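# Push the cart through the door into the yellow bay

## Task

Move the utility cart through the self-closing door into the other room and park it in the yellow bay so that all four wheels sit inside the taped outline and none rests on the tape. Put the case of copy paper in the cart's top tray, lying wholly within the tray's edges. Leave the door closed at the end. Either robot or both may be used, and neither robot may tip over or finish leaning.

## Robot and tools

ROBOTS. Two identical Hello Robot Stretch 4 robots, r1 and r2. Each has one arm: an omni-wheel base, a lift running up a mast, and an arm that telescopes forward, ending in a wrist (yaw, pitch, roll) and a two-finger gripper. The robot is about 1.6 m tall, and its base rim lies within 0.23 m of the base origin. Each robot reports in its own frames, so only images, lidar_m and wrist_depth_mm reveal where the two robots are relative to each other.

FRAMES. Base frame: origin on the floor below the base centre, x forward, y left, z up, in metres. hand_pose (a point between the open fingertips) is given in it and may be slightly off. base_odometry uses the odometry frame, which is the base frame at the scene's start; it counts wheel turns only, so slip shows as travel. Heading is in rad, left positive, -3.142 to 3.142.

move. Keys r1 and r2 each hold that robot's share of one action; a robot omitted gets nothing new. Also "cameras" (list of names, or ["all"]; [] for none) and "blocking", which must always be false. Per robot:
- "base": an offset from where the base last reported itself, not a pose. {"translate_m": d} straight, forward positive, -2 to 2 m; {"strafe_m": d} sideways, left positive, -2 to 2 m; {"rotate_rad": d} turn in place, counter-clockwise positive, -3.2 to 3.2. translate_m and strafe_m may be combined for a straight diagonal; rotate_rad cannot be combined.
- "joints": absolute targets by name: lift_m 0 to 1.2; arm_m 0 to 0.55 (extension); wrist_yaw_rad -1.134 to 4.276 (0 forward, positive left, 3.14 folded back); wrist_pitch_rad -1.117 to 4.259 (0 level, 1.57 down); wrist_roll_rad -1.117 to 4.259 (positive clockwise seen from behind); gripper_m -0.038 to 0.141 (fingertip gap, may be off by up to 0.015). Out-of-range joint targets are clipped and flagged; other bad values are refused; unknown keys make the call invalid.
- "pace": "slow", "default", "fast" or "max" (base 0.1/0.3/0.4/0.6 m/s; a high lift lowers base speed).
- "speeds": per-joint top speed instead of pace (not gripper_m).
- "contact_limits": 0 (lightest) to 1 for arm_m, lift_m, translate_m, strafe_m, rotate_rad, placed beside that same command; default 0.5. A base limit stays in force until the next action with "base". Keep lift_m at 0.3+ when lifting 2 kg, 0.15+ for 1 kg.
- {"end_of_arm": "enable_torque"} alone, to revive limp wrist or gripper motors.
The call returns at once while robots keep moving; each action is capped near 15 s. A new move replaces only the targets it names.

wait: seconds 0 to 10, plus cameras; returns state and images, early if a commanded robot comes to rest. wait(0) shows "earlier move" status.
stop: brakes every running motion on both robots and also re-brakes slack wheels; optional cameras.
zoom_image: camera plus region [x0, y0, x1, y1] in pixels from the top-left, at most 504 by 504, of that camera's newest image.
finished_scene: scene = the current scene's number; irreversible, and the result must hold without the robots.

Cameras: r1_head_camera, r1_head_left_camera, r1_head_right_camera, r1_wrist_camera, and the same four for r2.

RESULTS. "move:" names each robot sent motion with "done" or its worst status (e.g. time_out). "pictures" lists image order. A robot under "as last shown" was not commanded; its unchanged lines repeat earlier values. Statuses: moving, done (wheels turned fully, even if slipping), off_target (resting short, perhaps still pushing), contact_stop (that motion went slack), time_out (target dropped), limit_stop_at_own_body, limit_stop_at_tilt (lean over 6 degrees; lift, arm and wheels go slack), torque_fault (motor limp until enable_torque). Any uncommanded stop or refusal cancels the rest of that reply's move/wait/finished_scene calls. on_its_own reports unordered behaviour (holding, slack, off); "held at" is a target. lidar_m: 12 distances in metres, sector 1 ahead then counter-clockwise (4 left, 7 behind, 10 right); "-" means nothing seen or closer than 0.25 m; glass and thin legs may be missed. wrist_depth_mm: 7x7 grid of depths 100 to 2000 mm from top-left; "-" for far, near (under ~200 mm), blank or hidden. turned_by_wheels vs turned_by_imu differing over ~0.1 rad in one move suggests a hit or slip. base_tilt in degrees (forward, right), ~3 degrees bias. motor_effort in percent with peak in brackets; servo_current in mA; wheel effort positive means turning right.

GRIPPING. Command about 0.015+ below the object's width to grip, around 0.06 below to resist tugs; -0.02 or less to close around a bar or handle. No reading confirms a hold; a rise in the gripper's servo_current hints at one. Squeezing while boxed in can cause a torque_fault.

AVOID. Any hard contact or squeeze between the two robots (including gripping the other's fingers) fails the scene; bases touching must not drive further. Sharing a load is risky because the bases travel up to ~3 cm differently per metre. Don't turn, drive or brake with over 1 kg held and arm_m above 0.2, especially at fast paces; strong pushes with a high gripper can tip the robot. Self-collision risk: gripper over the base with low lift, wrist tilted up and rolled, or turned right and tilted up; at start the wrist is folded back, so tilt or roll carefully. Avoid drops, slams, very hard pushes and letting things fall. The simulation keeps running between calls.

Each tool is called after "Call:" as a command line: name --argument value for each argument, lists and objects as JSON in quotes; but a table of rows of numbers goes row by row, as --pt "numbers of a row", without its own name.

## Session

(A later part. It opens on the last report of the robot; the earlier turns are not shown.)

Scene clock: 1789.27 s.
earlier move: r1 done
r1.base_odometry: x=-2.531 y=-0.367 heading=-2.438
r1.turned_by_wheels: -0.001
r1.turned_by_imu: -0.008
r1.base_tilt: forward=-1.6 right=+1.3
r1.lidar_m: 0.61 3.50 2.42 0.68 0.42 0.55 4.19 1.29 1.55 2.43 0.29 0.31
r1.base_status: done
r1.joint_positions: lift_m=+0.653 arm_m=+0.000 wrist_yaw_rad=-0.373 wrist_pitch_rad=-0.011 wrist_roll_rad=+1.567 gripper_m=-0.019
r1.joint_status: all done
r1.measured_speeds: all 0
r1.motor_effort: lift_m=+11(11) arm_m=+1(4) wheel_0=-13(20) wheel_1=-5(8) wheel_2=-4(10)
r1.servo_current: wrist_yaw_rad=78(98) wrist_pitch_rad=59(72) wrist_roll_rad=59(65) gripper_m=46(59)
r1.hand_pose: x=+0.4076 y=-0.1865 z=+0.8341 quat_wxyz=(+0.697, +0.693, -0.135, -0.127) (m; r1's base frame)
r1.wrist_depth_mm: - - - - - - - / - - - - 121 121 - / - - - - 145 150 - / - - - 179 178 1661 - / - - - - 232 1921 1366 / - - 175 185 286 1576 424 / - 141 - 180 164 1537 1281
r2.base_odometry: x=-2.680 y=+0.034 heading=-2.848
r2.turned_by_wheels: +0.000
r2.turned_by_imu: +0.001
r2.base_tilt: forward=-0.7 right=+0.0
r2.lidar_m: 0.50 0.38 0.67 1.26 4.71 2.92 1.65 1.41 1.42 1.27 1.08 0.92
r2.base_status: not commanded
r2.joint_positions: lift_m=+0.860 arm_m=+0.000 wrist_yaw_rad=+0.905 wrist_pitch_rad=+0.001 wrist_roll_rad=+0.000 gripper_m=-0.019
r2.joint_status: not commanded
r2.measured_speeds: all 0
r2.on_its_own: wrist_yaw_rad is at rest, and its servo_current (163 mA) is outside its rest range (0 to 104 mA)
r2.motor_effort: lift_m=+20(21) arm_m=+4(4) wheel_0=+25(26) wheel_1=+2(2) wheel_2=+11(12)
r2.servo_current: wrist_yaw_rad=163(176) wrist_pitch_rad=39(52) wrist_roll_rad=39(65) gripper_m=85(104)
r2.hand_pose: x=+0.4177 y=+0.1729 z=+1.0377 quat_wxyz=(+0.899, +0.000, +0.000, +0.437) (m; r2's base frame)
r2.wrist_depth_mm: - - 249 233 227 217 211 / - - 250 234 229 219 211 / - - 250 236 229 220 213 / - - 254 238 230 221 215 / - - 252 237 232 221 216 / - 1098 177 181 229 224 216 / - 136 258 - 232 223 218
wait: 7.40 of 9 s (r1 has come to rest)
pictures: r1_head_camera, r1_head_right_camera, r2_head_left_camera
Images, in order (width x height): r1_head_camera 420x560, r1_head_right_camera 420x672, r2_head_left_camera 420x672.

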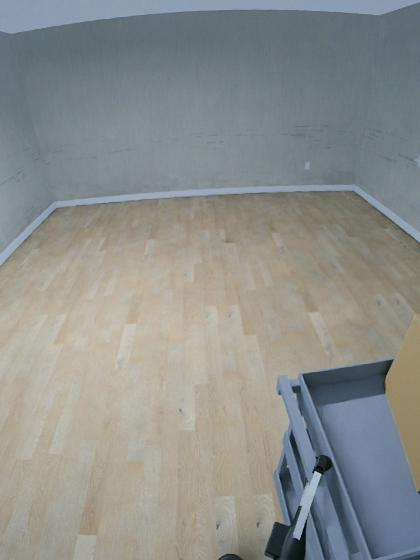

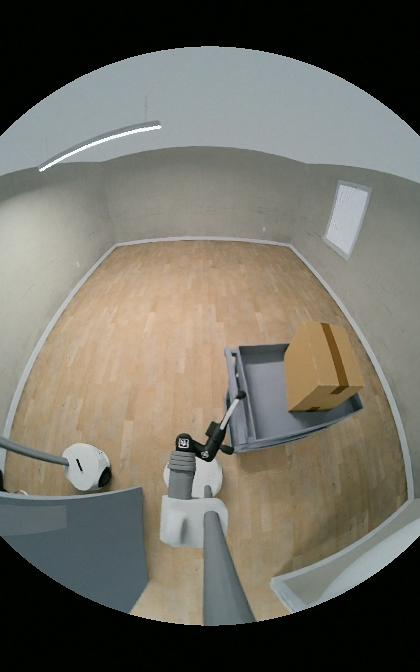

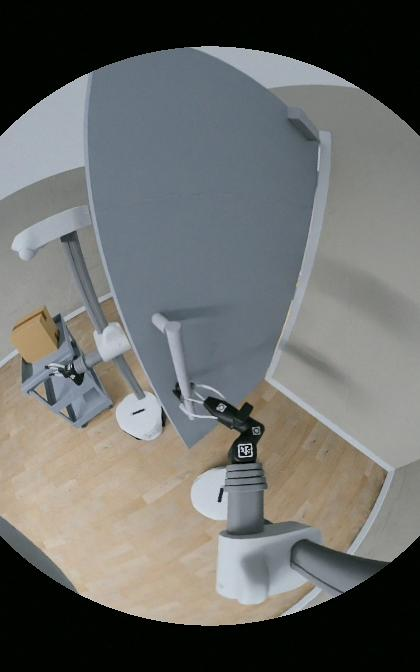

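Call:
move --blocking false --cameras '[]' --r1 '{"base":{"translate_m":-0.494,"strafe_m":0.067},"joints":{"wrist_yaw_rad":-0.13},"pace":"slow","speeds":{"wrist_yaw_rad":0.05}}'

Call:
wait --seconds 8 --cameras '["r1_head_camera","r1_head_right_camera"]'

Scene clock: 1866.03 s.
move: r1 moving
r1.base_odometry: x=-2.520 y=-0.360 heading=-2.440
r1.turned_by_wheels: -0.002
r1.turned_by_imu: -0.002
r1.base_tilt: forward=-1.6 right=+1.3
r1.lidar_m: 0.60 3.51 2.45 0.68 0.40 0.52 4.21 1.27 1.54 2.44 0.30 0.32
r1.base_status: translate_m moving; strafe_m moving
r1.joint_positions: lift_m=+0.653 arm_m=+0.000 wrist_yaw_rad=-0.368 wrist_pitch_rad=-0.012 wrist_roll_rad=+1.567 gripper_m=-0.019
r1.joint_status: wrist_yaw_rad moving
r1.measured_speeds: translate_m=-0.048 strafe_m=+0.006 rotate_rad=+0.001 lift_m=+0.000 arm_m=+0.000 wrist_yaw_rad=+0.062 wrist_pitch_rad=+0.000 wrist_roll_rad=+0.000
r1.motor_effort: lift_m=+11(11) arm_m=+4(4) wheel_0=-16(16) wheel_1=-7(7) wheel_2=+1(4)
r1.servo_current: wrist_yaw_rad=208(228) wrist_pitch_rad=65(72) wrist_roll_rad=52(59) gripper_m=46(52)
r1.hand_pose: x=+0.4085 y=-0.1853 z=+0.8342 quat_wxyz=(+0.697, +0.693, -0.133, -0.126) (m; r1's base frame)
r1.wrist_depth_mm: - - - - - - - / - - - - 124 120 - / - - - - 144 148 - / - - - - 177 1708 - / - - - 231 230 1921 1397 / - - 169 183 282 430 427 / - 149 - 181 148 1537 1281
r2.base_odometry: x=-2.680 y=+0.034 heading=-2.848
r2.turned_by_wheels: +0.000
r2.turned_by_imu: +0.001
r2.base_tilt: forward=-0.7 right=+0.0
r2.lidar_m: 0.48 0.35 0.67 1.25 4.73 2.94 1.64 1.39 1.41 1.27 1.07 0.91
r2.base_status: not commanded
r2.joint_positions: lift_m=+0.860 arm_m=+0.000 wrist_yaw_rad=+0.905 wrist_pitch_rad=+0.001 wrist_roll_rad=+0.000 gripper_m=-0.019
r2.joint_status: not commanded
r2.measured_speeds: all 0
r2.motor_effort: lift_m=+21(21) arm_m=+4(4) wheel_0=+25(26) wheel_1=+2(2) wheel_2=+12(12)
r2.servo_current: wrist_yaw_rad=156(163) wrist_pitch_rad=46(46) wrist_roll_rad=52(59) gripper_m=98(104)
r2.hand_pose: x=+0.4177 y=+0.1729 z=+1.0377 quat_wxyz=(+0.899, +0.000, +0.000, +0.437) (m; r2's base frame)
r2.wrist_depth_mm: - - 248 234 227 218 212 / - - 250 234 228 219 212 / - - 250 236 229 220 214 / - - 253 238 231 222 214 / - - 254 239 232 223 216 / - 1078 177 182 231 224 215 / - 136 257 - 233 221 218
pictures: none
No camera images: "cameras" was empty.

Scene clock: 1871.80 s.
earlier move: r1 done
r1.base_odometry: x=-2.111 y=-0.099 heading=-2.438
r1.turned_by_wheels: +0.001
r1.turned_by_imu: +0.000
r1.base_tilt: forward=-1.6 right=+1.3
r1.lidar_m: 0.46 3.39 0.30 0.26 0.26 0.40 3.67 1.03 0.95 2.10 0.39 0.27
r1.base_status: done
r1.joint_positions: lift_m=+0.653 arm_m=+0.000 wrist_yaw_rad=-0.133 wrist_pitch_rad=-0.012 wrist_roll_rad=+1.567 gripper_m=-0.019
r1.joint_status: all done
r1.measured_speeds: all 0
r1.motor_effort: lift_m=+11(11) arm_m=-4(4) wheel_0=-3(17) wheel_1=-3(8) wheel_2=+4(6)
r1.servo_current: wrist_yaw_rad=39(228) wrist_pitch_rad=65(72) wrist_roll_rad=65(65) gripper_m=46(52)
r1.hand_pose: x=+0.4452 y=-0.1248 z=+0.8342 quat_wxyz=(+0.707, +0.704, -0.051, -0.043) (m; r1's base frame)
r1.wrist_depth_mm: - - - - - - - / - - - - 123 122 - / - - - - 144 143 - / - - - - 171 1661 - / - - - - 214 1921 - / - - 176 183 252 1756 466 / - 148 - 141 156 410 1138
r2.base_odometry: x=-2.680 y=+0.034 heading=-2.848
r2.turned_by_wheels: +0.000
r2.turned_by_imu: +0.001
r2.base_tilt: forward=-0.7 right=+0.0
r2.lidar_m: 0.50 0.35 0.84 3.89 4.74 2.92 1.67 1.41 1.40 1.26 1.07 0.93
r2.base_status: not commanded
r2.joint_positions: lift_m=+0.860 arm_m=+0.000 wrist_yaw_rad=+0.905 wrist_pitch_rad=+0.001 wrist_roll_rad=+0.000 gripper_m=-0.019
r2.joint_status: not commanded
r2.measured_speeds: all 0
r2.on_its_own: wrist_yaw_rad is at rest, and its servo_current (176 mA) is outside its rest range (0 to 104 mA)
r2.motor_effort: lift_m=+20(21) arm_m=+4(4) wheel_0=+26(26) wheel_1=+2(2) wheel_2=+12(12)
r2.servo_current: wrist_yaw_rad=176(176) wrist_pitch_rad=46(46) wrist_roll_rad=52(59) gripper_m=98(104)
r2.hand_pose: x=+0.4177 y=+0.1729 z=+1.0377 quat_wxyz=(+0.899, +0.000, +0.000, +0.437) (m; r2's base frame)
r2.wrist_depth_mm: - - 247 235 226 217 211 / - - 250 235 229 218 212 / - - 252 236 229 220 213 / - - 253 238 232 222 215 / - - 253 238 232 222 216 / - - 175 182 231 223 216 / - - 259 - 233 222 217
wait: 5.77 of 8 s (r1 has come to rest)
pictures: r1_head_camera, r1_head_right_camera
Images, in order (width x height): r1_head_camera 420x560, r1_head_right_camera 420x672.

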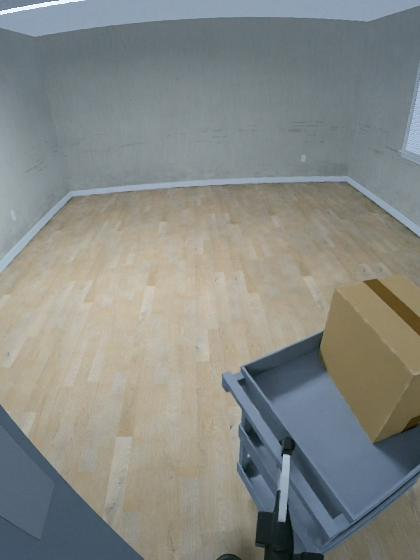

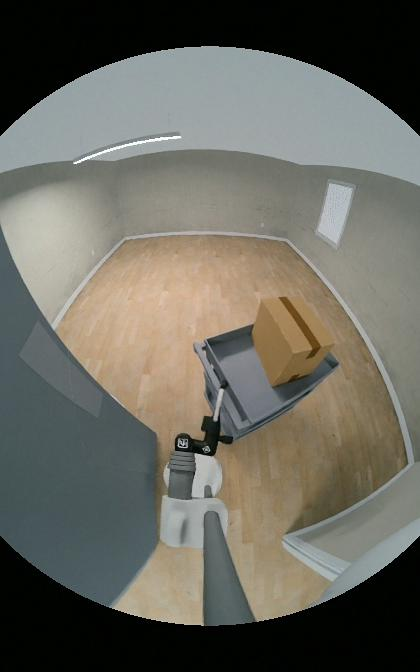

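Call:
move --blocking false --cameras '[]' --r1 '{"base":{"translate_m":-0.791,"strafe_m":-0.212},"joints":{"wrist_yaw_rad":0.1},"pace":"slow","speeds":{"wrist_yaw_rad":0.03}}'

Call:
wait --seconds 10 --cameras '["r1_head_camera","r1_head_right_camera"]'

r1: "speeds": wrist_yaw_rad = 0.03 is out of range 0.05 to 1.82
Scene clock: 1885.90 s.
r1.base_odometry: x=-2.111 y=-0.099 heading=-2.438
r1.turned_by_wheels: +0.000
r1.turned_by_imu: +0.000
r1.base_tilt: forward=-1.6 right=+1.3
r1.lidar_m: 0.48 3.37 0.29 0.27 0.28 0.39 3.64 1.03 0.96 2.10 0.41 0.30
r1.base_status: done
r1.joint_positions: lift_m=+0.653 arm_m=+0.000 wrist_yaw_rad=-0.133 wrist_pitch_rad=-0.012 wrist_roll_rad=+1.567 gripper_m=-0.019
r1.joint_status: all done
r1.measured_speeds: all 0
r1.motor_effort: lift_m=+11(11) arm_m=-4(4) wheel_0=-3(17) wheel_1=-3(8) wheel_2=+4(6)
r1.servo_current: wrist_yaw_rad=39(228) wrist_pitch_rad=59(72) wrist_roll_rad=46(65) gripper_m=46(52)
r1.hand_pose: x=+0.4452 y=-0.1248 z=+0.8342 quat_wxyz=(+0.707, +0.704, -0.051, -0.043) (m; r1's base frame)
r1.wrist_depth_mm: - - - - - - - / - - - - 123 122 - / - - - - 144 142 - / - - - - 172 1661 - / - - - - 215 1983 - / - - 176 183 251 1756 469 / - 149 - 141 156 404 1182
r2.base_odometry: x=-2.680 y=+0.034 heading=-2.848
r2.turned_by_wheels: +0.000
r2.turned_by_imu: +0.000
r2.base_tilt: forward=-0.7 right=+0.0
r2.lidar_m: 0.50 0.37 0.85 3.83 4.70 2.94 1.65 1.40 1.40 1.24 1.09 0.91
r2.base_status: not commanded
r2.joint_positions: lift_m=+0.860 arm_m=+0.000 wrist_yaw_rad=+0.905 wrist_pitch_rad=+0.001 wrist_roll_rad=+0.000 gripper_m=-0.019
r2.joint_status: not commanded
r2.measured_speeds: all 0
r2.on_its_own: wrist_yaw_rad is at rest, and its servo_current (176 mA) is outside its rest range (0 to 104 mA)
r2.motor_effort: lift_m=+20(21) arm_m=+4(4) wheel_0=+26(26) wheel_1=+2(2) wheel_2=+11(12)
r2.servo_current: wrist_yaw_rad=176(176) wrist_pitch_rad=39(46) wrist_roll_rad=59(59) gripper_m=91(104)
r2.hand_pose: x=+0.4177 y=+0.1729 z=+1.0377 quat_wxyz=(+0.899, +0.000, +0.000, +0.437) (m; r2's base frame)
r2.wrist_depth_mm: - - 247 234 227 217 211 / - - 250 234 229 219 212 / - - 251 236 229 221 213 / - - 253 238 232 221 214 / - - 253 238 232 222 216 / - - 174 182 229 224 216 / - - 258 - 233 222 217
pictures: none

not run: a call was refused earlier in this reply.

Call:
move --blocking false --cameras '[]' --r1 '{"base":{"translate_m":-0.791,"strafe_m":-0.212},"joints":{"wrist_yaw_rad":0.1},"pace":"slow","speeds":{"wrist_yaw_rad":0.05}}'

Call:
wait --seconds 10 --cameras '["r1_head_camera","r1_head_right_camera"]'

Scene clock: 1890.73 s.
move: r1 moving
r1.base_odometry: x=-2.103 y=-0.089 heading=-2.439
r1.turned_by_wheels: +0.000
r1.turned_by_imu: -0.001
r1.base_tilt: forward=-1.6 right=+1.3
r1.lidar_m: 0.48 3.42 0.30 0.28 0.28 0.37 3.67 1.07 0.93 2.03 0.41 0.31
r1.base_status: translate_m moving; strafe_m moving
r1.joint_positions: lift_m=+0.653 arm_m=+0.000 wrist_yaw_rad=-0.111 wrist_pitch_rad=-0.012 wrist_roll_rad=+1.567 gripper_m=-0.019
r1.joint_status: wrist_yaw_rad moving
r1.measured_speeds: translate_m=-0.049 strafe_m=-0.013 rotate_rad=+0.000 lift_m=+0.000 arm_m=+0.000 wrist_yaw_rad=+0.049 wrist_pitch_rad=+0.000 wrist_roll_rad=+0.000
r1.motor_effort: lift_m=+11(11) arm_m=-3(4) wheel_0=-3(7) wheel_1=-8(8) wheel_2=+8(9)
r1.servo_current: wrist_yaw_rad=39(78) wrist_pitch_rad=65(72) wrist_roll_rad=52(65) gripper_m=39(52)
r1.hand_pose: x=+0.4478 y=-0.1188 z=+0.8342 quat_wxyz=(+0.708, +0.704, -0.043, -0.035) (m; r1's base frame)
r1.wrist_depth_mm: - - - - - - - / - - - - 123 121 - / - - - - 143 147 - / - - - - 172 1661 - / - - - - 215 1863 - / - - 176 183 253 1808 1308 / - 148 - 140 157 410 1229
r2.base_odometry: x=-2.680 y=+0.034 heading=-2.848
r2.turned_by_wheels: +0.000
r2.turned_by_imu: +0.000
r2.base_tilt: forward=-0.7 right=+0.0
r2.lidar_m: 0.50 0.37 0.83 3.84 4.74 2.93 1.66 1.41 1.42 1.27 1.09 0.89
r2.base_status: not commanded
r2.joint_positions: lift_m=+0.860 arm_m=+0.000 wrist_yaw_rad=+0.905 wrist_pitch_rad=+0.001 wrist_roll_rad=+0.000 gripper_m=-0.019
r2.joint_status: not commanded
r2.measured_speeds: all 0
r2.motor_effort: lift_m=+20(21) arm_m=+4(4) wheel_0=+25(26) wheel_1=+2(2) wheel_2=+11(12)
r2.servo_current: wrist_yaw_rad=169(169) wrist_pitch_rad=39(39) wrist_roll_rad=52(65) gripper_m=98(98)
r2.hand_pose: x=+0.4177 y=+0.1729 z=+1.0377 quat_wxyz=(+0.899, +0.000, +0.000, +0.437) (m; r2's base frame)
r2.wrist_depth_mm: - - 248 234 226 217 211 / - - 250 234 228 219 212 / - - 251 236 229 220 213 / - - 254 238 231 221 213 / - - 253 238 233 221 216 / - - 173 182 230 224 216 / - - 258 - 232 223 218
pictures: none
No camera images: "cameras" was empty.

Scene clock: 1899.67 s.
earlier move: r1 done
r1.base_odometry: x=-1.645 y=+0.574 heading=-2.438
r1.turned_by_wheels: +0.001
r1.turned_by_imu: +0.001
r1.base_tilt: forward=-1.6 right=+1.3
r1.lidar_m: 0.41 0.44 0.47 0.45 2.42 2.99 2.82 2.89 2.54 0.48 0.51 0.40
r1.base_status: done
r1.joint_positions: lift_m=+0.653 arm_m=+0.000 wrist_yaw_rad=+0.104 wrist_pitch_rad=-0.012 wrist_roll_rad=+1.567 gripper_m=-0.019
r1.joint_status: all done
r1.measured_speeds: all 0
r1.motor_effort: lift_m=+11(11) arm_m=-3(4) wheel_0=-1(7) wheel_1=-2(8) wheel_2=+6(10)
r1.servo_current: wrist_yaw_rad=33(85) wrist_pitch_rad=65(78) wrist_roll_rad=65(72) gripper_m=46(59)
r1.hand_pose: x=+0.4668 y=-0.0569 z=+0.8342 quat_wxyz=(+0.707, +0.705, +0.033, +0.041) (m; r1's base frame)
r1.wrist_depth_mm: - - - 183 182 715 - / - - 517 192 191 - - / - 413 407 202 201 - - / - 452 433 209 211 - - / - 504 473 220 221 831 - / - - 183 187 229 - - / - 160 - 183 160 1661 -
r2.base_odometry: x=-2.680 y=+0.034 heading=-2.848
r2.turned_by_wheels: +0.000
r2.turned_by_imu: +0.001
r2.base_tilt: forward=-0.7 right=+0.0
r2.lidar_m: 0.52 0.34 3.34 3.86 4.73 2.94 1.66 1.41 1.41 1.25 1.09 0.89
r2.base_status: not commanded
r2.joint_positions: lift_m=+0.860 arm_m=+0.000 wrist_yaw_rad=+0.905 wrist_pitch_rad=+0.001 wrist_roll_rad=+0.000 gripper_m=-0.019
r2.joint_status: not commanded
r2.measured_speeds: all 0
r2.on_its_own: wrist_yaw_rad is at rest, and its servo_current (156 mA) is outside its rest range (0 to 104 mA)
r2.motor_effort: lift_m=+20(21) arm_m=+4(4) wheel_0=+26(26) wheel_1=+2(2) wheel_2=+11(12)
r2.servo_current: wrist_yaw_rad=156(176) wrist_pitch_rad=46(52) wrist_roll_rad=46(65) gripper_m=98(104)
r2.hand_pose: x=+0.4177 y=+0.1729 z=+1.0377 quat_wxyz=(+0.899, +0.000, +0.000, +0.437) (m; r2's base frame)
r2.wrist_depth_mm: - - 248 235 227 217 211 / - - 250 235 228 219 211 / - - 250 236 229 220 213 / - - 253 237 231 221 215 / - - 253 237 233 222 216 / - - 177 182 230 223 216 / - - 259 - 231 223 217
wait: 8.93 of 10 s (r1 has come to rest)
pictures: r1_head_camera, r1_head_right_camera
Images, in order (width x height): r1_head_camera 420x560, r1_head_right_camera 420x672.

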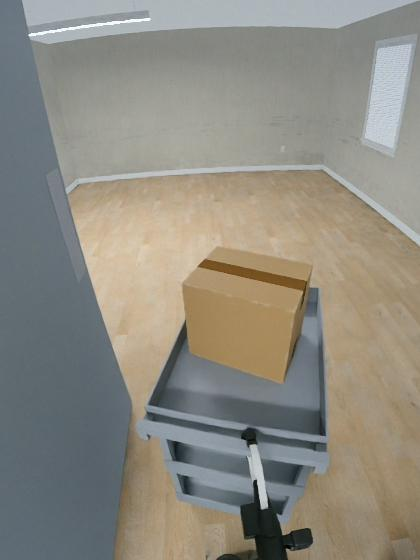

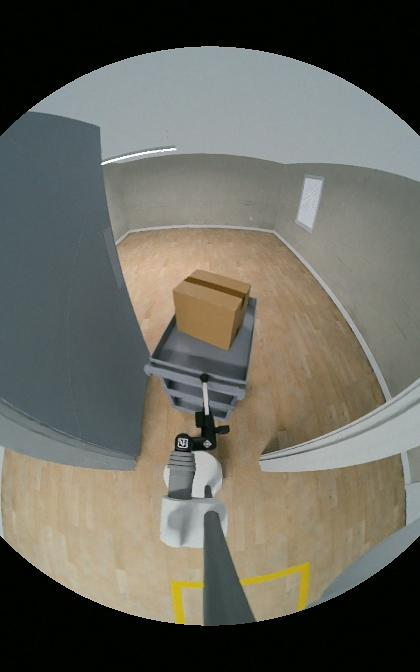

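Call:
move --blocking false --cameras '[]' --r1 '{"base":{"translate_m":-1.156,"strafe_m":0.083},"pace":"slow"}'

Call:
wait --seconds 6 --cameras '["r1_head_right_camera"]'

Call:
wait --seconds 8 --cameras '["r1_head_camera","r1_head_right_camera"]'

Scene clock: 1934.63 s.
move: r1 moving
r1.base_odometry: x=-1.635 y=+0.581 heading=-2.438
r1.turned_by_wheels: +0.000
r1.turned_by_imu: +0.000
r1.base_tilt: forward=-1.6 right=+1.3
r1.lidar_m: 0.42 0.47 0.46 0.45 2.39 2.95 2.81 2.89 2.52 0.49 0.51 0.42
r1.base_status: translate_m moving; strafe_m moving
r1.joint_positions: lift_m=+0.653 arm_m=+0.000 wrist_yaw_rad=+0.104 wrist_pitch_rad=-0.012 wrist_roll_rad=+1.567 gripper_m=-0.019
r1.joint_status: not commanded
r1.measured_speeds: translate_m=-0.048 strafe_m=+0.004 rotate_rad=+0.001 lift_m=+0.000 arm_m=+0.000 wrist_yaw_rad=+0.000 wrist_pitch_rad=+0.000 wrist_roll_rad=+0.000
r1.motor_effort: lift_m=+11(11) arm_m=-3(4) wheel_0=-5(5) wheel_1=-4(6) wheel_2=+11(11)
r1.servo_current: wrist_yaw_rad=72(72) wrist_pitch_rad=59(65) wrist_roll_rad=52(59) gripper_m=46(52)
r1.hand_pose: x=+0.4668 y=-0.0569 z=+0.8342 quat_wxyz=(+0.707, +0.705, +0.033, +0.041) (m; r1's base frame)
r1.wrist_depth_mm: - - - 186 186 1537 - / - - 544 194 194 - - / - 413 407 202 203 - - / - 439 433 210 212 - - / - 500 477 222 222 854 - / - - 185 187 230 - - / - 160 - 183 153 1708 -
r2.base_odometry: x=-2.680 y=+0.034 heading=-2.848
r2.turned_by_wheels: +0.000
r2.turned_by_imu: +0.000
r2.base_tilt: forward=-0.7 right=+0.0
r2.lidar_m: 0.50 0.36 3.36 3.88 4.73 2.95 1.67 1.42 1.40 1.28 1.07 0.91
r2.base_status: not commanded
r2.joint_positions: lift_m=+0.860 arm_m=+0.000 wrist_yaw_rad=+0.905 wrist_pitch_rad=+0.001 wrist_roll_rad=+0.000 gripper_m=-0.019
r2.joint_status: not commanded
r2.measured_speeds: all 0
r2.motor_effort: lift_m=+21(21) arm_m=+4(4) wheel_0=+25(26) wheel_1=+2(2) wheel_2=+11(12)
r2.servo_current: wrist_yaw_rad=156(169) wrist_pitch_rad=39(39) wrist_roll_rad=46(59) gripper_m=98(98)
r2.hand_pose: x=+0.4177 y=+0.1729 z=+1.0377 quat_wxyz=(+0.899, +0.000, +0.000, +0.437) (m; r2's base frame)
r2.wrist_depth_mm: - - 249 234 226 218 211 / - - 251 234 229 219 211 / - - 251 236 230 221 213 / - - 252 238 230 222 214 / - - 253 238 233 222 216 / - - 177 182 230 223 216 / - - 259 - 232 223 217
pictures: none
No camera images: "cameras" was empty.

Scene clock: 1940.63 s.
earlier move: r1 moving
r1.base_odometry: x=-1.160 y=+0.928 heading=-2.438
r1.turned_by_wheels: +0.000
r1.turned_by_imu: -0.002
r1.base_tilt: forward=-1.6 right=+1.3
r1.lidar_m: 0.37 0.36 0.73 1.80 2.32 2.36 2.21 2.28 2.60 2.47 0.88 0.47
r1.base_status: translate_m moving; strafe_m moving
r1.joint_positions: lift_m=+0.653 arm_m=+0.000 wrist_yaw_rad=+0.097 wrist_pitch_rad=-0.012 wrist_roll_rad=+1.567 gripper_m=-0.019
r1.joint_status: not commanded
r1.measured_speeds: translate_m=-0.100 strafe_m=+0.008 rotate_rad=+0.001 lift_m=+0.000 arm_m=+0.000 wrist_yaw_rad=+0.000 wrist_pitch_rad=+0.000 wrist_roll_rad=+0.000
r1.motor_effort: lift_m=+11(11) arm_m=-4(4) wheel_0=-8(14) wheel_1=-5(8) wheel_2=+5(11)
r1.servo_current: wrist_yaw_rad=65(78) wrist_pitch_rad=72(72) wrist_roll_rad=46(72) gripper_m=46(59)
r1.hand_pose: x=+0.4664 y=-0.0590 z=+0.8342 quat_wxyz=(+0.708, +0.705, +0.030, +0.039) (m; r1's base frame)
r1.wrist_depth_mm: - - - - - 1576 1118 / - - - 256 260 281 282 / - - - 250 250 1863 - / - - - 243 244 - - / - 442 442 236 236 - - / - 445 184 187 229 - - / - 145 439 179 161 - -
r2.base_odometry: x=-2.680 y=+0.034 heading=-2.848
r2.turned_by_wheels: +0.000
r2.turned_by_imu: +0.001
r2.base_tilt: forward=-0.7 right=-0.1
r2.lidar_m: 0.50 0.36 3.35 3.83 4.73 2.94 1.66 1.41 1.43 1.29 1.06 0.93
r2.base_status: not commanded
r2.joint_positions: lift_m=+0.860 arm_m=+0.000 wrist_yaw_rad=+0.905 wrist_pitch_rad=+0.001 wrist_roll_rad=+0.000 gripper_m=-0.019
r2.joint_status: not commanded
r2.measured_speeds: all 0
r2.motor_effort: lift_m=+20(21) arm_m=+4(4) wheel_0=+25(26) wheel_1=+2(2) wheel_2=+11(12)
r2.servo_current: wrist_yaw_rad=169(169) wrist_pitch_rad=46(46) wrist_roll_rad=46(59) gripper_m=104(104)
r2.hand_pose: x=+0.4177 y=+0.1729 z=+1.0377 quat_wxyz=(+0.899, +0.000, +0.000, +0.437) (m; r2's base frame)
r2.wrist_depth_mm: - - 248 234 227 217 211 / - - 251 234 228 219 212 / - - 251 236 229 220 213 / - - 253 237 231 222 214 / - - 253 237 233 222 216 / - - 177 182 230 224 216 / - - 258 - 233 222 217
wait: 6.00 s; no rest
pictures: r1_head_right_camera
Images, in order (width x height): r1_head_right_camera 420x672.

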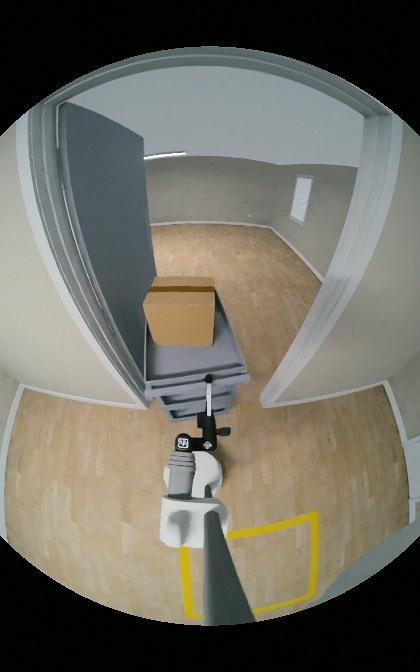

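Scene clock: 1947.00 s.
earlier move: r1 done
r1.base_odometry: x=-0.709 y=+1.258 heading=-2.438
r1.turned_by_wheels: +0.001
r1.turned_by_imu: +0.002
r1.base_tilt: forward=-1.6 right=+1.3
r1.lidar_m: 0.37 0.38 1.50 2.16 2.22 1.77 1.65 1.71 2.22 2.52 1.74 0.45
r1.base_status: done
r1.joint_positions: lift_m=+0.653 arm_m=+0.000 wrist_yaw_rad=+0.104 wrist_pitch_rad=-0.012 wrist_roll_rad=+1.567 gripper_m=-0.019
r1.joint_status: not commanded
r1.measured_speeds: all 0
r1.motor_effort: lift_m=+11(11) arm_m=-3(4) wheel_0=+2(14) wheel_1=-2(8) wheel_2=+6(11)
r1.servo_current: wrist_yaw_rad=65(78) wrist_pitch_rad=65(78) wrist_roll_rad=46(72) gripper_m=46(59)
r1.hand_pose: x=+0.4668 y=-0.0569 z=+0.8342 quat_wxyz=(+0.707, +0.705, +0.033, +0.041) (m; r1's base frame)
r1.wrist_depth_mm: - - - - 252 1464 1182 / - - - 246 246 1618 1182 / - - - 240 242 - - / - - 627 236 237 - - / - 442 439 234 235 - - / - 449 187 186 231 - - / - 145 452 151 169 - -
r2.base_odometry: x=-2.680 y=+0.034 heading=-2.848
r2.turned_by_wheels: +0.000
r2.turned_by_imu: +0.001
r2.base_tilt: forward=-0.7 right=+0.0
r2.lidar_m: 0.49 0.35 3.34 3.87 4.74 2.96 1.66 1.41 1.41 1.26 1.09 0.93
r2.base_status: not commanded
r2.joint_positions: lift_m=+0.860 arm_m=+0.000 wrist_yaw_rad=+0.905 wrist_pitch_rad=+0.001 wrist_roll_rad=+0.000 gripper_m=-0.019
r2.joint_status: not commanded
r2.measured_speeds: all 0
r2.on_its_own: wrist_yaw_rad is at rest, and its servo_current (156 mA) is outside its rest range (0 to 104 mA)
r2.motor_effort: lift_m=+20(21) arm_m=+4(4) wheel_0=+25(26) wheel_1=+2(2) wheel_2=+11(12)
r2.servo_current: wrist_yaw_rad=156(176) wrist_pitch_rad=46(52) wrist_roll_rad=46(59) gripper_m=91(104)
r2.hand_pose: x=+0.4177 y=+0.1729 z=+1.0377 quat_wxyz=(+0.899, +0.000, +0.000, +0.437) (m; r2's base frame)
r2.wrist_depth_mm: - - 248 233 226 217 211 / - - 250 234 229 219 212 / - - 251 236 230 220 214 / - - 253 238 231 221 215 / - - 253 238 232 222 216 / - - 177 182 230 223 216 / - - 258 - 232 222 218
wait: 6.37 of 8 s (r1 has come to rest)
pictures: r1_head_camera, r1_head_right_camera
Images, in order (width x height): r1_head_camera 420x560, r1_head_right_camera 420x672.

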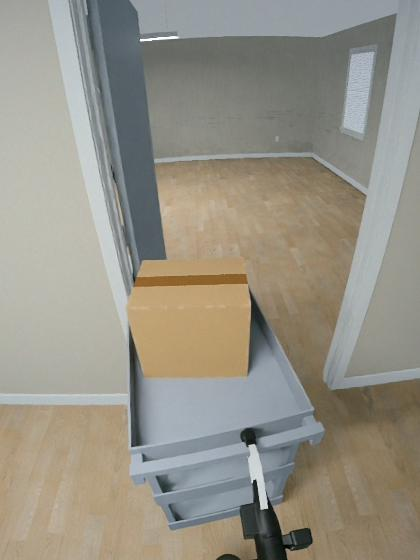

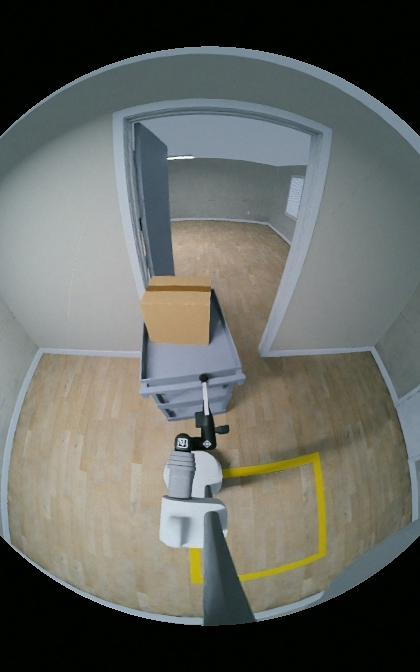

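Call:
move --blocking false --cameras '[]' --r1 '{"base":{"rotate_rad":1.15},"joints":{"wrist_yaw_rad":-1.05},"pace":"slow","speeds":{"wrist_yaw_rad":0.9}}'

Call:
wait --seconds 4 --cameras '["r1_head_right_camera","r1_head_left_camera"]'

Scene clock: 1981.60 s.
move: r1 moving
r1.base_odometry: x=-0.710 y=+1.258 heading=-2.311
r1.turned_by_wheels: +0.127
r1.turned_by_imu: +0.128
r1.base_tilt: forward=-1.6 right=+1.2
r1.lidar_m: 0.35 0.35 1.70 2.18 2.24 1.70 1.66 1.75 2.58 2.54 1.50 0.45
r1.base_status: rotate_rad moving
r1.joint_positions: lift_m=+0.653 arm_m=+0.000 wrist_yaw_rad=-0.216 wrist_pitch_rad=-0.012 wrist_roll_rad=+1.567 gripper_m=-0.019
r1.joint_status: wrist_yaw_rad moving
r1.measured_speeds: translate_m=+0.000 strafe_m=-0.002 rotate_rad=+0.483 lift_m=+0.000 arm_m=+0.000 wrist_yaw_rad=-1.015 wrist_pitch_rad=+0.000 wrist_roll_rad=+0.000
r1.motor_effort: lift_m=+11(11) arm_m=-3(4) wheel_0=+2(5) wheel_1=-2(6) wheel_2=+4(7)
r1.servo_current: wrist_yaw_rad=501(624) wrist_pitch_rad=65(72) wrist_roll_rad=33(65) gripper_m=39(52)
r1.hand_pose: x=+0.4338 y=-0.1472 z=+0.8342 quat_wxyz=(+0.705, +0.701, -0.080, -0.072) (m; r1's base frame)
r1.wrist_depth_mm: - - - 223 - 1708 - / - - - - 282 283 281 / - - - 263 270 1756 1229 / - - - 255 255 - - / - - - 243 245 - - / - 442 187 187 232 - - / - 146 427 180 161 - -
r2.base_odometry: x=-2.680 y=+0.034 heading=-2.848
r2.turned_by_wheels: +0.000
r2.turned_by_imu: +0.000
r2.base_tilt: forward=-0.7 right=+0.0
r2.lidar_m: 0.51 0.39 3.33 3.87 4.74 2.94 1.65 1.41 1.41 1.25 1.07 0.88
r2.base_status: not commanded
r2.joint_positions: lift_m=+0.860 arm_m=+0.000 wrist_yaw_rad=+0.905 wrist_pitch_rad=+0.001 wrist_roll_rad=+0.000 gripper_m=-0.019
r2.joint_status: not commanded
r2.measured_speeds: all 0
r2.motor_effort: lift_m=+20(21) arm_m=+4(4) wheel_0=+25(26) wheel_1=+2(2) wheel_2=+11(11)
r2.servo_current: wrist_yaw_rad=163(169) wrist_pitch_rad=39(46) wrist_roll_rad=52(59) gripper_m=104(104)
r2.hand_pose: x=+0.4177 y=+0.1729 z=+1.0377 quat_wxyz=(+0.899, +0.000, +0.000, +0.437) (m; r2's base frame)
r2.wrist_depth_mm: - - 248 234 227 217 211 / - - 252 234 228 219 211 / - - 251 236 229 220 213 / - - 253 238 231 222 216 / - - 254 237 232 222 216 / - - 177 182 230 224 216 / - - 258 - 232 222 217
pictures: none
No camera images: "cameras" was empty.

Scene clock: 1983.53 s.
earlier move: r1 done
r1.base_odometry: x=-0.709 y=+1.258 heading=-1.289
r1.turned_by_wheels: +1.023
r1.turned_by_imu: +1.025
r1.base_tilt: forward=-1.6 right=+1.2
r1.lidar_m: 1.65 2.16 2.26 1.72 1.65 1.72 2.44 2.53 1.56 0.29 0.29 0.34
r1.base_status: done
r1.joint_positions: lift_m=+0.653 arm_m=+0.000 wrist_yaw_rad=-1.053 wrist_pitch_rad=-0.012 wrist_roll_rad=+1.567 gripper_m=-0.019
r1.joint_status: all done
r1.measured_speeds: all 0
r1.motor_effort: lift_m=+11(11) arm_m=+4(4) wheel_0=-6(13) wheel_1=-2(8) wheel_2=-4(15)
r1.servo_current: wrist_yaw_rad=39(624) wrist_pitch_rad=65(72) wrist_roll_rad=52(65) gripper_m=46(59)
r1.hand_pose: x=+0.2377 y=-0.2938 z=+0.8342 quat_wxyz=(+0.615, +0.608, -0.358, -0.352) (m; r1's base frame)
r1.wrist_depth_mm: - - - 223 223 1464 1118 / - - - 225 223 1863 1281 / - - - 226 225 - - / - 436 433 227 226 - - / - 455 445 228 228 - - / - 466 183 185 228 - - / - 147 488 179 160 - -
r2.base_odometry: x=-2.680 y=+0.034 heading=-2.848
r2.turned_by_wheels: +0.000
r2.turned_by_imu: +0.000
r2.base_tilt: forward=-0.7 right=+0.0
r2.lidar_m: 0.51 0.37 3.33 3.89 4.75 2.93 1.66 1.42 1.42 1.27 1.08 0.93
r2.base_status: not commanded
r2.joint_positions: lift_m=+0.860 arm_m=+0.000 wrist_yaw_rad=+0.905 wrist_pitch_rad=+0.001 wrist_roll_rad=+0.000 gripper_m=-0.019
r2.joint_status: not commanded
r2.measured_speeds: all 0
r2.on_its_own: wrist_yaw_rad is at rest, and its servo_current (150 mA) is outside its rest range (0 to 104 mA)
r2.motor_effort: lift_m=+20(21) arm_m=+4(4) wheel_0=+25(26) wheel_1=+2(2) wheel_2=+11(12)
r2.servo_current: wrist_yaw_rad=150(169) wrist_pitch_rad=39(52) wrist_roll_rad=59(59) gripper_m=98(104)
r2.hand_pose: x=+0.4177 y=+0.1729 z=+1.0377 quat_wxyz=(+0.899, +0.000, +0.000, +0.437) (m; r2's base frame)
r2.wrist_depth_mm: - - 248 235 227 217 211 / - - 251 234 229 218 211 / - - 252 236 229 220 213 / - - 254 237 231 222 213 / - - 254 237 232 222 216 / - - 177 182 230 223 216 / - - 257 - 233 221 218
wait: 1.93 of 4 s (r1 has come to rest)
pictures: r1_head_left_camera, r1_head_right_camera
Images, in order (width x height): r1_head_left_camera 420x672, r1_head_right_camera 420x672.

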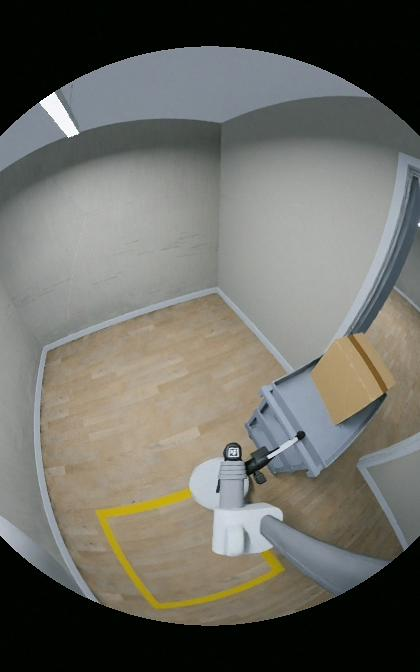

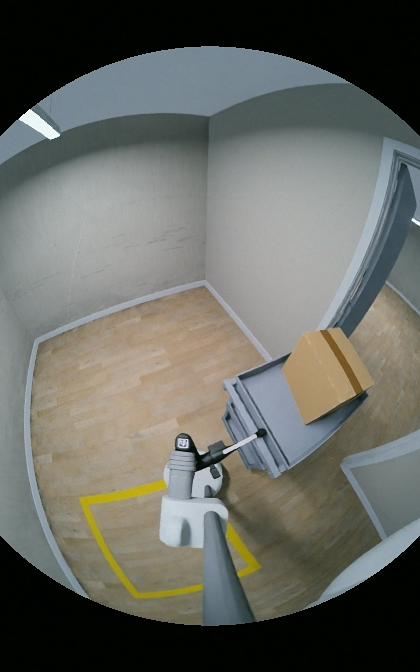

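Call:
move --blocking false --cameras '[]' --r1 '{"base":{"translate_m":-0.863,"strafe_m":0.344},"pace":"slow"}'

Call:
wait --seconds 10 --cameras '["r1_head_camera","r1_head_right_camera"]'

Scene clock: 1995.03 s.
move: r1 moving
r1.base_odometry: x=-0.708 y=+1.271 heading=-1.289
r1.turned_by_wheels: -0.001
r1.turned_by_imu: -0.001
r1.base_tilt: forward=-1.6 right=+1.3
r1.lidar_m: 1.69 2.18 2.29 1.70 1.63 1.72 2.44 2.53 1.57 0.31 0.31 0.34
r1.base_status: translate_m moving; strafe_m moving
r1.joint_positions: lift_m=+0.653 arm_m=+0.000 wrist_yaw_rad=-1.052 wrist_pitch_rad=-0.012 wrist_roll_rad=+1.567 gripper_m=-0.019
r1.joint_status: not commanded
r1.measured_speeds: translate_m=-0.048 strafe_m=+0.019 rotate_rad=+0.000 lift_m=+0.000 arm_m=+0.001 wrist_yaw_rad=+0.012 wrist_pitch_rad=+0.000 wrist_roll_rad=+0.000
r1.motor_effort: lift_m=+11(11) arm_m=+3(4) wheel_0=-12(12) wheel_1=-2(3) wheel_2=+4(4)
r1.servo_current: wrist_yaw_rad=39(65) wrist_pitch_rad=72(72) wrist_roll_rad=52(52) gripper_m=46(52)
r1.hand_pose: x=+0.2379 y=-0.2938 z=+0.8342 quat_wxyz=(+0.615, +0.608, -0.358, -0.352) (m; r1's base frame)
r1.wrist_depth_mm: - - - 218 218 1537 1281 / - - - 222 221 - - / - - 621 224 224 - - / - 433 433 227 226 - - / - 455 452 229 229 - - / - 477 184 187 229 - - / - 145 496 178 168 - -
r2.base_odometry: x=-2.680 y=+0.034 heading=-2.848
r2.turned_by_wheels: +0.000
r2.turned_by_imu: +0.000
r2.base_tilt: forward=-0.7 right=+0.0
r2.lidar_m: 0.51 0.37 3.34 3.87 4.74 2.92 1.67 1.42 1.40 1.26 1.09 0.95
r2.base_status: not commanded
r2.joint_positions: lift_m=+0.860 arm_m=+0.000 wrist_yaw_rad=+0.905 wrist_pitch_rad=+0.001 wrist_roll_rad=+0.000 gripper_m=-0.019
r2.joint_status: not commanded
r2.measured_speeds: all 0
r2.motor_effort: lift_m=+21(21) arm_m=+4(4) wheel_0=+25(26) wheel_1=+2(2) wheel_2=+11(12)
r2.servo_current: wrist_yaw_rad=156(169) wrist_pitch_rad=39(52) wrist_roll_rad=52(65) gripper_m=98(98)
r2.hand_pose: x=+0.4177 y=+0.1729 z=+1.0377 quat_wxyz=(+0.899, +0.000, +0.000, +0.437) (m; r2's base frame)
r2.wrist_depth_mm: - - 247 234 226 216 211 / - - 250 233 229 219 213 / - - 251 236 229 220 213 / - - 253 238 231 221 214 / - - 253 238 232 223 216 / - - 177 182 230 223 216 / - - 258 - 232 222 217
pictures: none
No camera images: "cameras" was empty.

Scene clock: 2005.03 s.
earlier move: r1 done
r1.base_odometry: x=-0.620 y=+2.182 heading=-1.288
r1.turned_by_wheels: +0.001
r1.turned_by_imu: +0.007
r1.base_tilt: forward=-1.6 right=+1.2
r1.lidar_m: 0.25 2.76 1.32 0.97 0.93 1.01 1.42 1.94 2.06 1.85 0.38 0.25
r1.base_status: done
r1.joint_positions: lift_m=+0.653 arm_m=+0.000 wrist_yaw_rad=-1.043 wrist_pitch_rad=-0.012 wrist_roll_rad=+1.567 gripper_m=-0.019
r1.joint_status: not commanded
r1.measured_speeds: all 0
r1.motor_effort: lift_m=+11(11) arm_m=-4(4) wheel_0=+0(14) wheel_1=-2(6) wheel_2=+8(12)
r1.servo_current: wrist_yaw_rad=52(85) wrist_pitch_rad=72(78) wrist_roll_rad=33(72) gripper_m=46(59)
r1.hand_pose: x=+0.2407 y=-0.2931 z=+0.8342 quat_wxyz=(+0.616, +0.610, -0.355, -0.349) (m; r1's base frame)
r1.wrist_depth_mm: - - - - - 1618 1281 / - - - - - 1618 1281 / - - - - - 1618 1255 / 1756 - - - 330 334 332 / 1708 - - - 282 1921 1336 / 1708 - 187 187 237 1921 1397 / 1756 149 176 158 179 1576 -
r2.base_odometry: x=-2.680 y=+0.034 heading=-2.848
r2.turned_by_wheels: +0.000
r2.turned_by_imu: +0.001
r2.base_tilt: forward=-0.7 right=+0.0
r2.lidar_m: 0.49 0.38 3.33 3.87 4.74 2.94 1.66 1.41 1.40 1.26 1.04 0.93
r2.base_status: not commanded
r2.joint_positions: lift_m=+0.860 arm_m=+0.000 wrist_yaw_rad=+0.905 wrist_pitch_rad=+0.001 wrist_roll_rad=+0.000 gripper_m=-0.019
r2.joint_status: not commanded
r2.measured_speeds: all 0
r2.on_its_own: wrist_yaw_rad is at rest, and its servo_current (150 mA) is outside its rest range (0 to 104 mA)
r2.motor_effort: lift_m=+20(21) arm_m=+4(4) wheel_0=+26(26) wheel_1=+2(2) wheel_2=+11(12)
r2.servo_current: wrist_yaw_rad=150(176) wrist_pitch_rad=39(52) wrist_roll_rad=52(65) gripper_m=98(111)
r2.hand_pose: x=+0.4177 y=+0.1729 z=+1.0377 quat_wxyz=(+0.899, +0.000, +0.000, +0.437) (m; r2's base frame)
r2.wrist_depth_mm: - - 248 234 228 217 211 / - - 250 234 228 219 211 / - - 251 236 229 220 213 / - - 253 237 231 222 213 / - - 254 237 231 223 216 / - - 177 182 230 223 216 / - - 258 - 232 222 217
wait: 10.00 s; at rest by 9.97 s
pictures: r1_head_camera, r1_head_right_camera
Images, in order (width x height): r1_head_camera 420x560, r1_head_right_camera 420x672.

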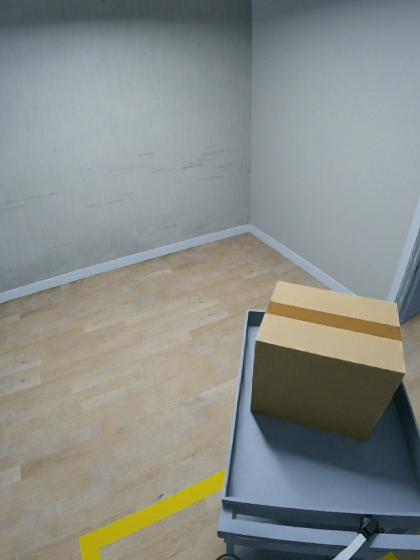

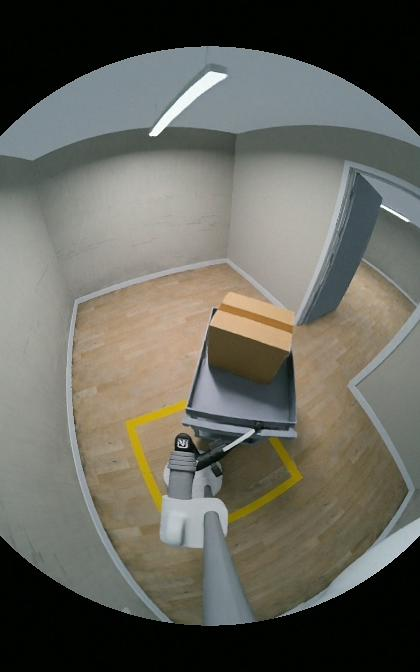

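Call:
move --blocking false --cameras '[]' --r1 '{"base":{"translate_m":-0.696,"strafe_m":0.189},"joints":{"wrist_yaw_rad":-0.7},"pace":"slow","speeds":{"wrist_yaw_rad":0.05}}'

Call:
wait --seconds 9 --cameras '["r1_head_camera","r1_head_right_camera"]'

Scene clock: 2023.57 s.
move: r1 moving
r1.base_odometry: x=-0.620 y=+2.195 heading=-1.288
r1.turned_by_wheels: +0.000
r1.turned_by_imu: +0.000
r1.base_tilt: forward=-1.6 right=+1.3
r1.lidar_m: 0.25 2.77 1.32 0.97 0.92 0.98 1.40 1.92 2.04 1.90 0.37 0.25
r1.base_status: translate_m moving; strafe_m moving
r1.joint_positions: lift_m=+0.653 arm_m=+0.000 wrist_yaw_rad=-1.020 wrist_pitch_rad=-0.012 wrist_roll_rad=+1.567 gripper_m=-0.019
r1.joint_status: wrist_yaw_rad moving
r1.measured_speeds: translate_m=-0.048 strafe_m=+0.014 rotate_rad=+0.003 lift_m=+0.000 arm_m=+0.000 wrist_yaw_rad=+0.046 wrist_pitch_rad=+0.000 wrist_roll_rad=+0.000
r1.motor_effort: lift_m=+11(11) arm_m=-4(4) wheel_0=-5(6) wheel_1=-3(4) wheel_2=+12(12)
r1.servo_current: wrist_yaw_rad=59(72) wrist_pitch_rad=65(72) wrist_roll_rad=59(65) gripper_m=52(52)
r1.hand_pose: x=+0.2472 y=-0.2915 z=+0.8342 quat_wxyz=(+0.620, +0.614, -0.348, -0.342) (m; r1's base frame)
r1.wrist_depth_mm: - - - - - 1576 1255 / - - - - - 1576 1308 / - - - - - 1756 1281 / 1661 - - - 330 336 336 / 1708 - - - 277 - 1308 / 1756 - 187 186 236 1983 530 / 1808 148 175 179 178 569 -
r2.base_odometry: x=-2.680 y=+0.034 heading=-2.848
r2.turned_by_wheels: +0.000
r2.turned_by_imu: +0.000
r2.base_tilt: forward=-0.7 right=+0.0
r2.lidar_m: 0.51 0.37 3.34 3.85 4.73 2.91 1.65 1.42 1.39 1.26 1.06 0.93
r2.base_status: not commanded
r2.joint_positions: lift_m=+0.860 arm_m=+0.000 wrist_yaw_rad=+0.905 wrist_pitch_rad=+0.001 wrist_roll_rad=+0.000 gripper_m=-0.019
r2.joint_status: not commanded
r2.measured_speeds: all 0
r2.motor_effort: lift_m=+20(20) arm_m=+4(4) wheel_0=+25(26) wheel_1=+1(2) wheel_2=+11(12)
r2.servo_current: wrist_yaw_rad=156(169) wrist_pitch_rad=39(39) wrist_roll_rad=65(65) gripper_m=98(104)
r2.hand_pose: x=+0.4177 y=+0.1729 z=+1.0377 quat_wxyz=(+0.899, +0.000, +0.000, +0.437) (m; r2's base frame)
r2.wrist_depth_mm: - - 248 233 227 217 211 / - - 250 235 229 219 212 / - - 251 236 229 221 213 / - - 253 237 231 221 214 / - - 253 238 232 222 216 / - - 177 182 230 224 217 / - - 259 - 232 222 217
pictures: none
No camera images: "cameras" was empty.

Scene clock: 2031.53 s.
earlier move: r1 done
r1.base_odometry: x=-0.633 y=+2.903 heading=-1.287
r1.turned_by_wheels: +0.001
r1.turned_by_imu: +0.008
r1.base_tilt: forward=-1.6 right=+1.3
r1.lidar_m: 0.25 1.63 0.62 0.45 0.44 0.47 0.71 1.41 1.52 2.15 0.48 0.33
r1.base_status: done
r1.joint_positions: lift_m=+0.653 arm_m=+0.000 wrist_yaw_rad=-0.687 wrist_pitch_rad=-0.012 wrist_roll_rad=+1.567 gripper_m=-0.019
r1.joint_status: all done
r1.measured_speeds: all 0
r1.motor_effort: lift_m=+11(11) arm_m=-4(4) wheel_0=+4(6) wheel_1=-2(6) wheel_2=+10(16)
r1.servo_current: wrist_yaw_rad=72(104) wrist_pitch_rad=65(78) wrist_roll_rad=52(72) gripper_m=46(59)
r1.hand_pose: x=+0.3384 y=-0.2505 z=+0.8342 quat_wxyz=(+0.669, +0.663, -0.242, -0.235) (m; r1's base frame)
r1.wrist_depth_mm: - - - - - 1808 1229 / - - - - - 1921 1255 / - - - 309 - 1921 1281 / - - - - 340 334 336 / - - - - 300 1921 1366 / - - 194 188 241 1983 1366 / - 155 178 181 172 1618 -
r2.base_odometry: x=-2.680 y=+0.034 heading=-2.848
r2.turned_by_wheels: +0.000
r2.turned_by_imu: +0.001
r2.base_tilt: forward=-0.7 right=+0.0
r2.lidar_m: 0.54 0.38 3.35 3.87 4.74 2.94 1.66 1.40 1.42 1.28 1.07 0.92
r2.base_status: not commanded
r2.joint_positions: lift_m=+0.860 arm_m=+0.000 wrist_yaw_rad=+0.905 wrist_pitch_rad=+0.001 wrist_roll_rad=+0.000 gripper_m=-0.019
r2.joint_status: not commanded
r2.measured_speeds: all 0
r2.on_its_own: wrist_yaw_rad is at rest, and its servo_current (163 mA) is outside its rest range (0 to 104 mA)
r2.motor_effort: lift_m=+20(21) arm_m=+4(4) wheel_0=+26(26) wheel_1=+2(2) wheel_2=+11(12)
r2.servo_current: wrist_yaw_rad=163(176) wrist_pitch_rad=39(52) wrist_roll_rad=59(65) gripper_m=91(104)
r2.hand_pose: x=+0.4177 y=+0.1729 z=+1.0377 quat_wxyz=(+0.899, +0.000, +0.000, +0.437) (m; r2's base frame)
r2.wrist_depth_mm: - - 247 234 226 216 211 / - - 250 234 229 219 212 / - - 251 236 229 220 213 / - - 253 237 231 222 214 / - - 254 237 232 222 216 / - - 176 182 229 223 216 / - - 258 - 232 223 217
wait: 7.97 of 9 s (r1 has come to rest)
pictures: r1_head_camera, r1_head_right_camera
Images, in order (width x height): r1_head_camera 420x560, r1_head_right_camera 420x672.

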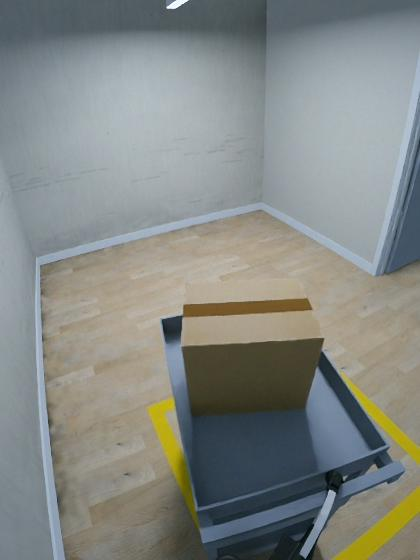

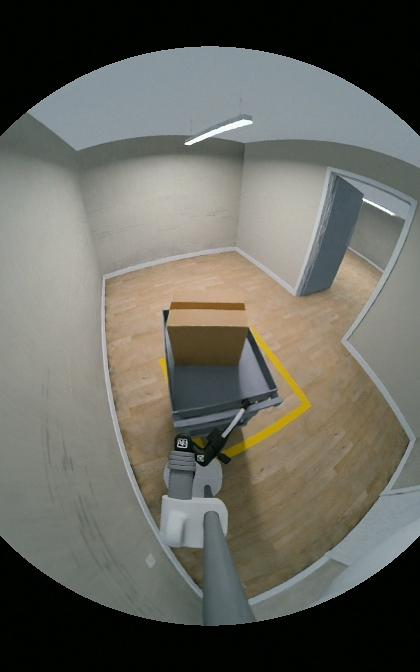

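Call:
wait --seconds 0 --cameras '["r1_head_camera","r1_head_right_camera","r1_wrist_camera"]'

Call:
zoom_image --camera "r1_head_camera" --region '[0, 280, 420, 560]'

Call:
zoom_image --camera "r1_head_right_camera" --region '[120, 320, 360, 520]'

Scene clock: 2062.57 s.
r1.base_odometry: x=-0.633 y=+2.903 heading=-1.287
r1.turned_by_wheels: +0.000
r1.turned_by_imu: +0.000
r1.base_tilt: forward=-1.6 right=+1.3
r1.lidar_m: 0.25 1.65 0.64 0.47 0.43 0.48 0.68 1.41 1.51 2.15 0.48 0.34
r1.base_status: done
r1.joint_positions: lift_m=+0.653 arm_m=+0.000 wrist_yaw_rad=-0.687 wrist_pitch_rad=-0.012 wrist_roll_rad=+1.567 gripper_m=-0.019
r1.joint_status: all done
r1.measured_speeds: all 0
r1.motor_effort: lift_m=+11(11) arm_m=-4(4) wheel_0=+4(6) wheel_1=-2(6) wheel_2=+10(16)
r1.servo_current: wrist_yaw_rad=78(104) wrist_pitch_rad=65(78) wrist_roll_rad=65(72) gripper_m=46(59)
r1.hand_pose: x=+0.3384 y=-0.2505 z=+0.8342 quat_wxyz=(+0.669, +0.663, -0.242, -0.235) (m; r1's base frame)
r1.wrist_depth_mm: - - - - - 1808 1255 / - - - - - 1921 1281 / - - - 309 - 1921 1281 / - - - - 340 338 336 / - - - - 300 1983 1336 / - - 195 188 241 1983 1397 / - 155 178 181 172 1576 -
r2.base_odometry: x=-2.680 y=+0.034 heading=-2.848
r2.turned_by_wheels: +0.000
r2.turned_by_imu: +0.000
r2.base_tilt: forward=-0.7 right=+0.0
r2.lidar_m: 0.50 0.34 3.31 3.86 4.73 2.94 1.66 1.40 1.41 1.28 1.06 0.91
r2.base_status: not commanded
r2.joint_positions: lift_m=+0.860 arm_m=+0.000 wrist_yaw_rad=+0.905 wrist_pitch_rad=+0.001 wrist_roll_rad=+0.000 gripper_m=-0.019
r2.joint_status: not commanded
r2.measured_speeds: all 0
r2.on_its_own: wrist_yaw_rad is at rest, and its servo_current (163 mA) is outside its rest range (0 to 104 mA)
r2.motor_effort: lift_m=+20(21) arm_m=+4(4) wheel_0=+26(26) wheel_1=+2(2) wheel_2=+12(12)
r2.servo_current: wrist_yaw_rad=163(176) wrist_pitch_rad=39(52) wrist_roll_rad=46(65) gripper_m=98(104)
r2.hand_pose: x=+0.4177 y=+0.1729 z=+1.0377 quat_wxyz=(+0.899, +0.000, +0.000, +0.437) (m; r2's base frame)
r2.wrist_depth_mm: - - 248 233 226 217 211 / - - 251 234 229 219 212 / - - 251 236 230 220 213 / - - 253 237 232 221 214 / - - 254 238 232 223 216 / - - 177 181 229 224 216 / - - 257 - 232 222 218
pictures: r1_head_camera, r1_head_right_camera, r1_wrist_camera
Images, in order (width x height): r1_head_camera 420x560, r1_head_right_camera 420x672, r1_wrist_camera 616x392.

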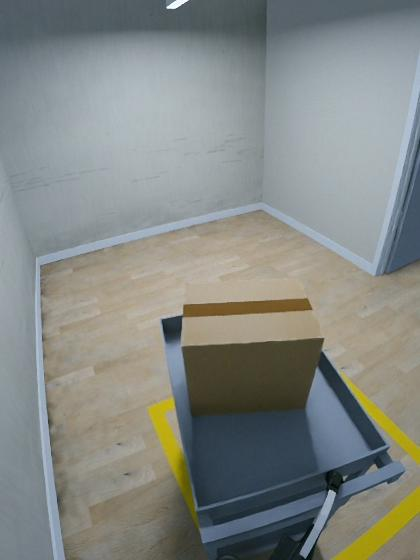

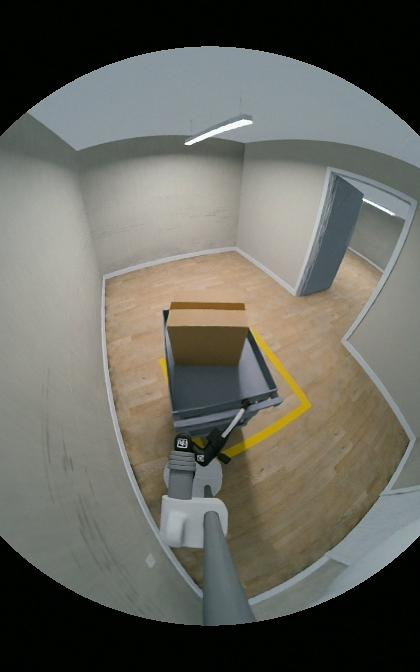

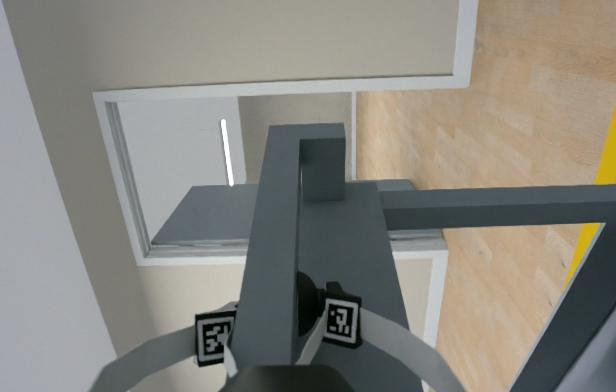

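Scaled by 1.200 from the camera's 420x560 image, which has a finer 600x800 frame.

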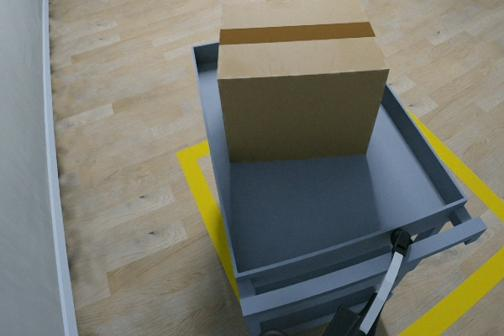

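Scaled by 2.100 from the camera's 420x672 image, which has a finer 600x960 frame.

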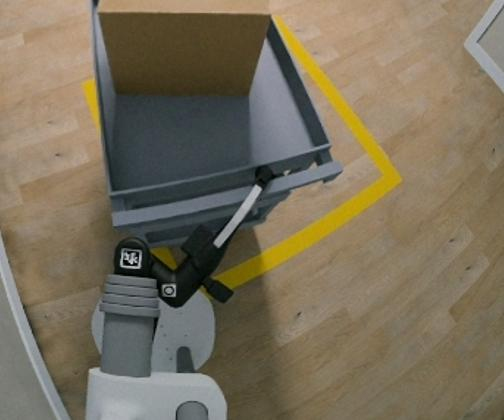

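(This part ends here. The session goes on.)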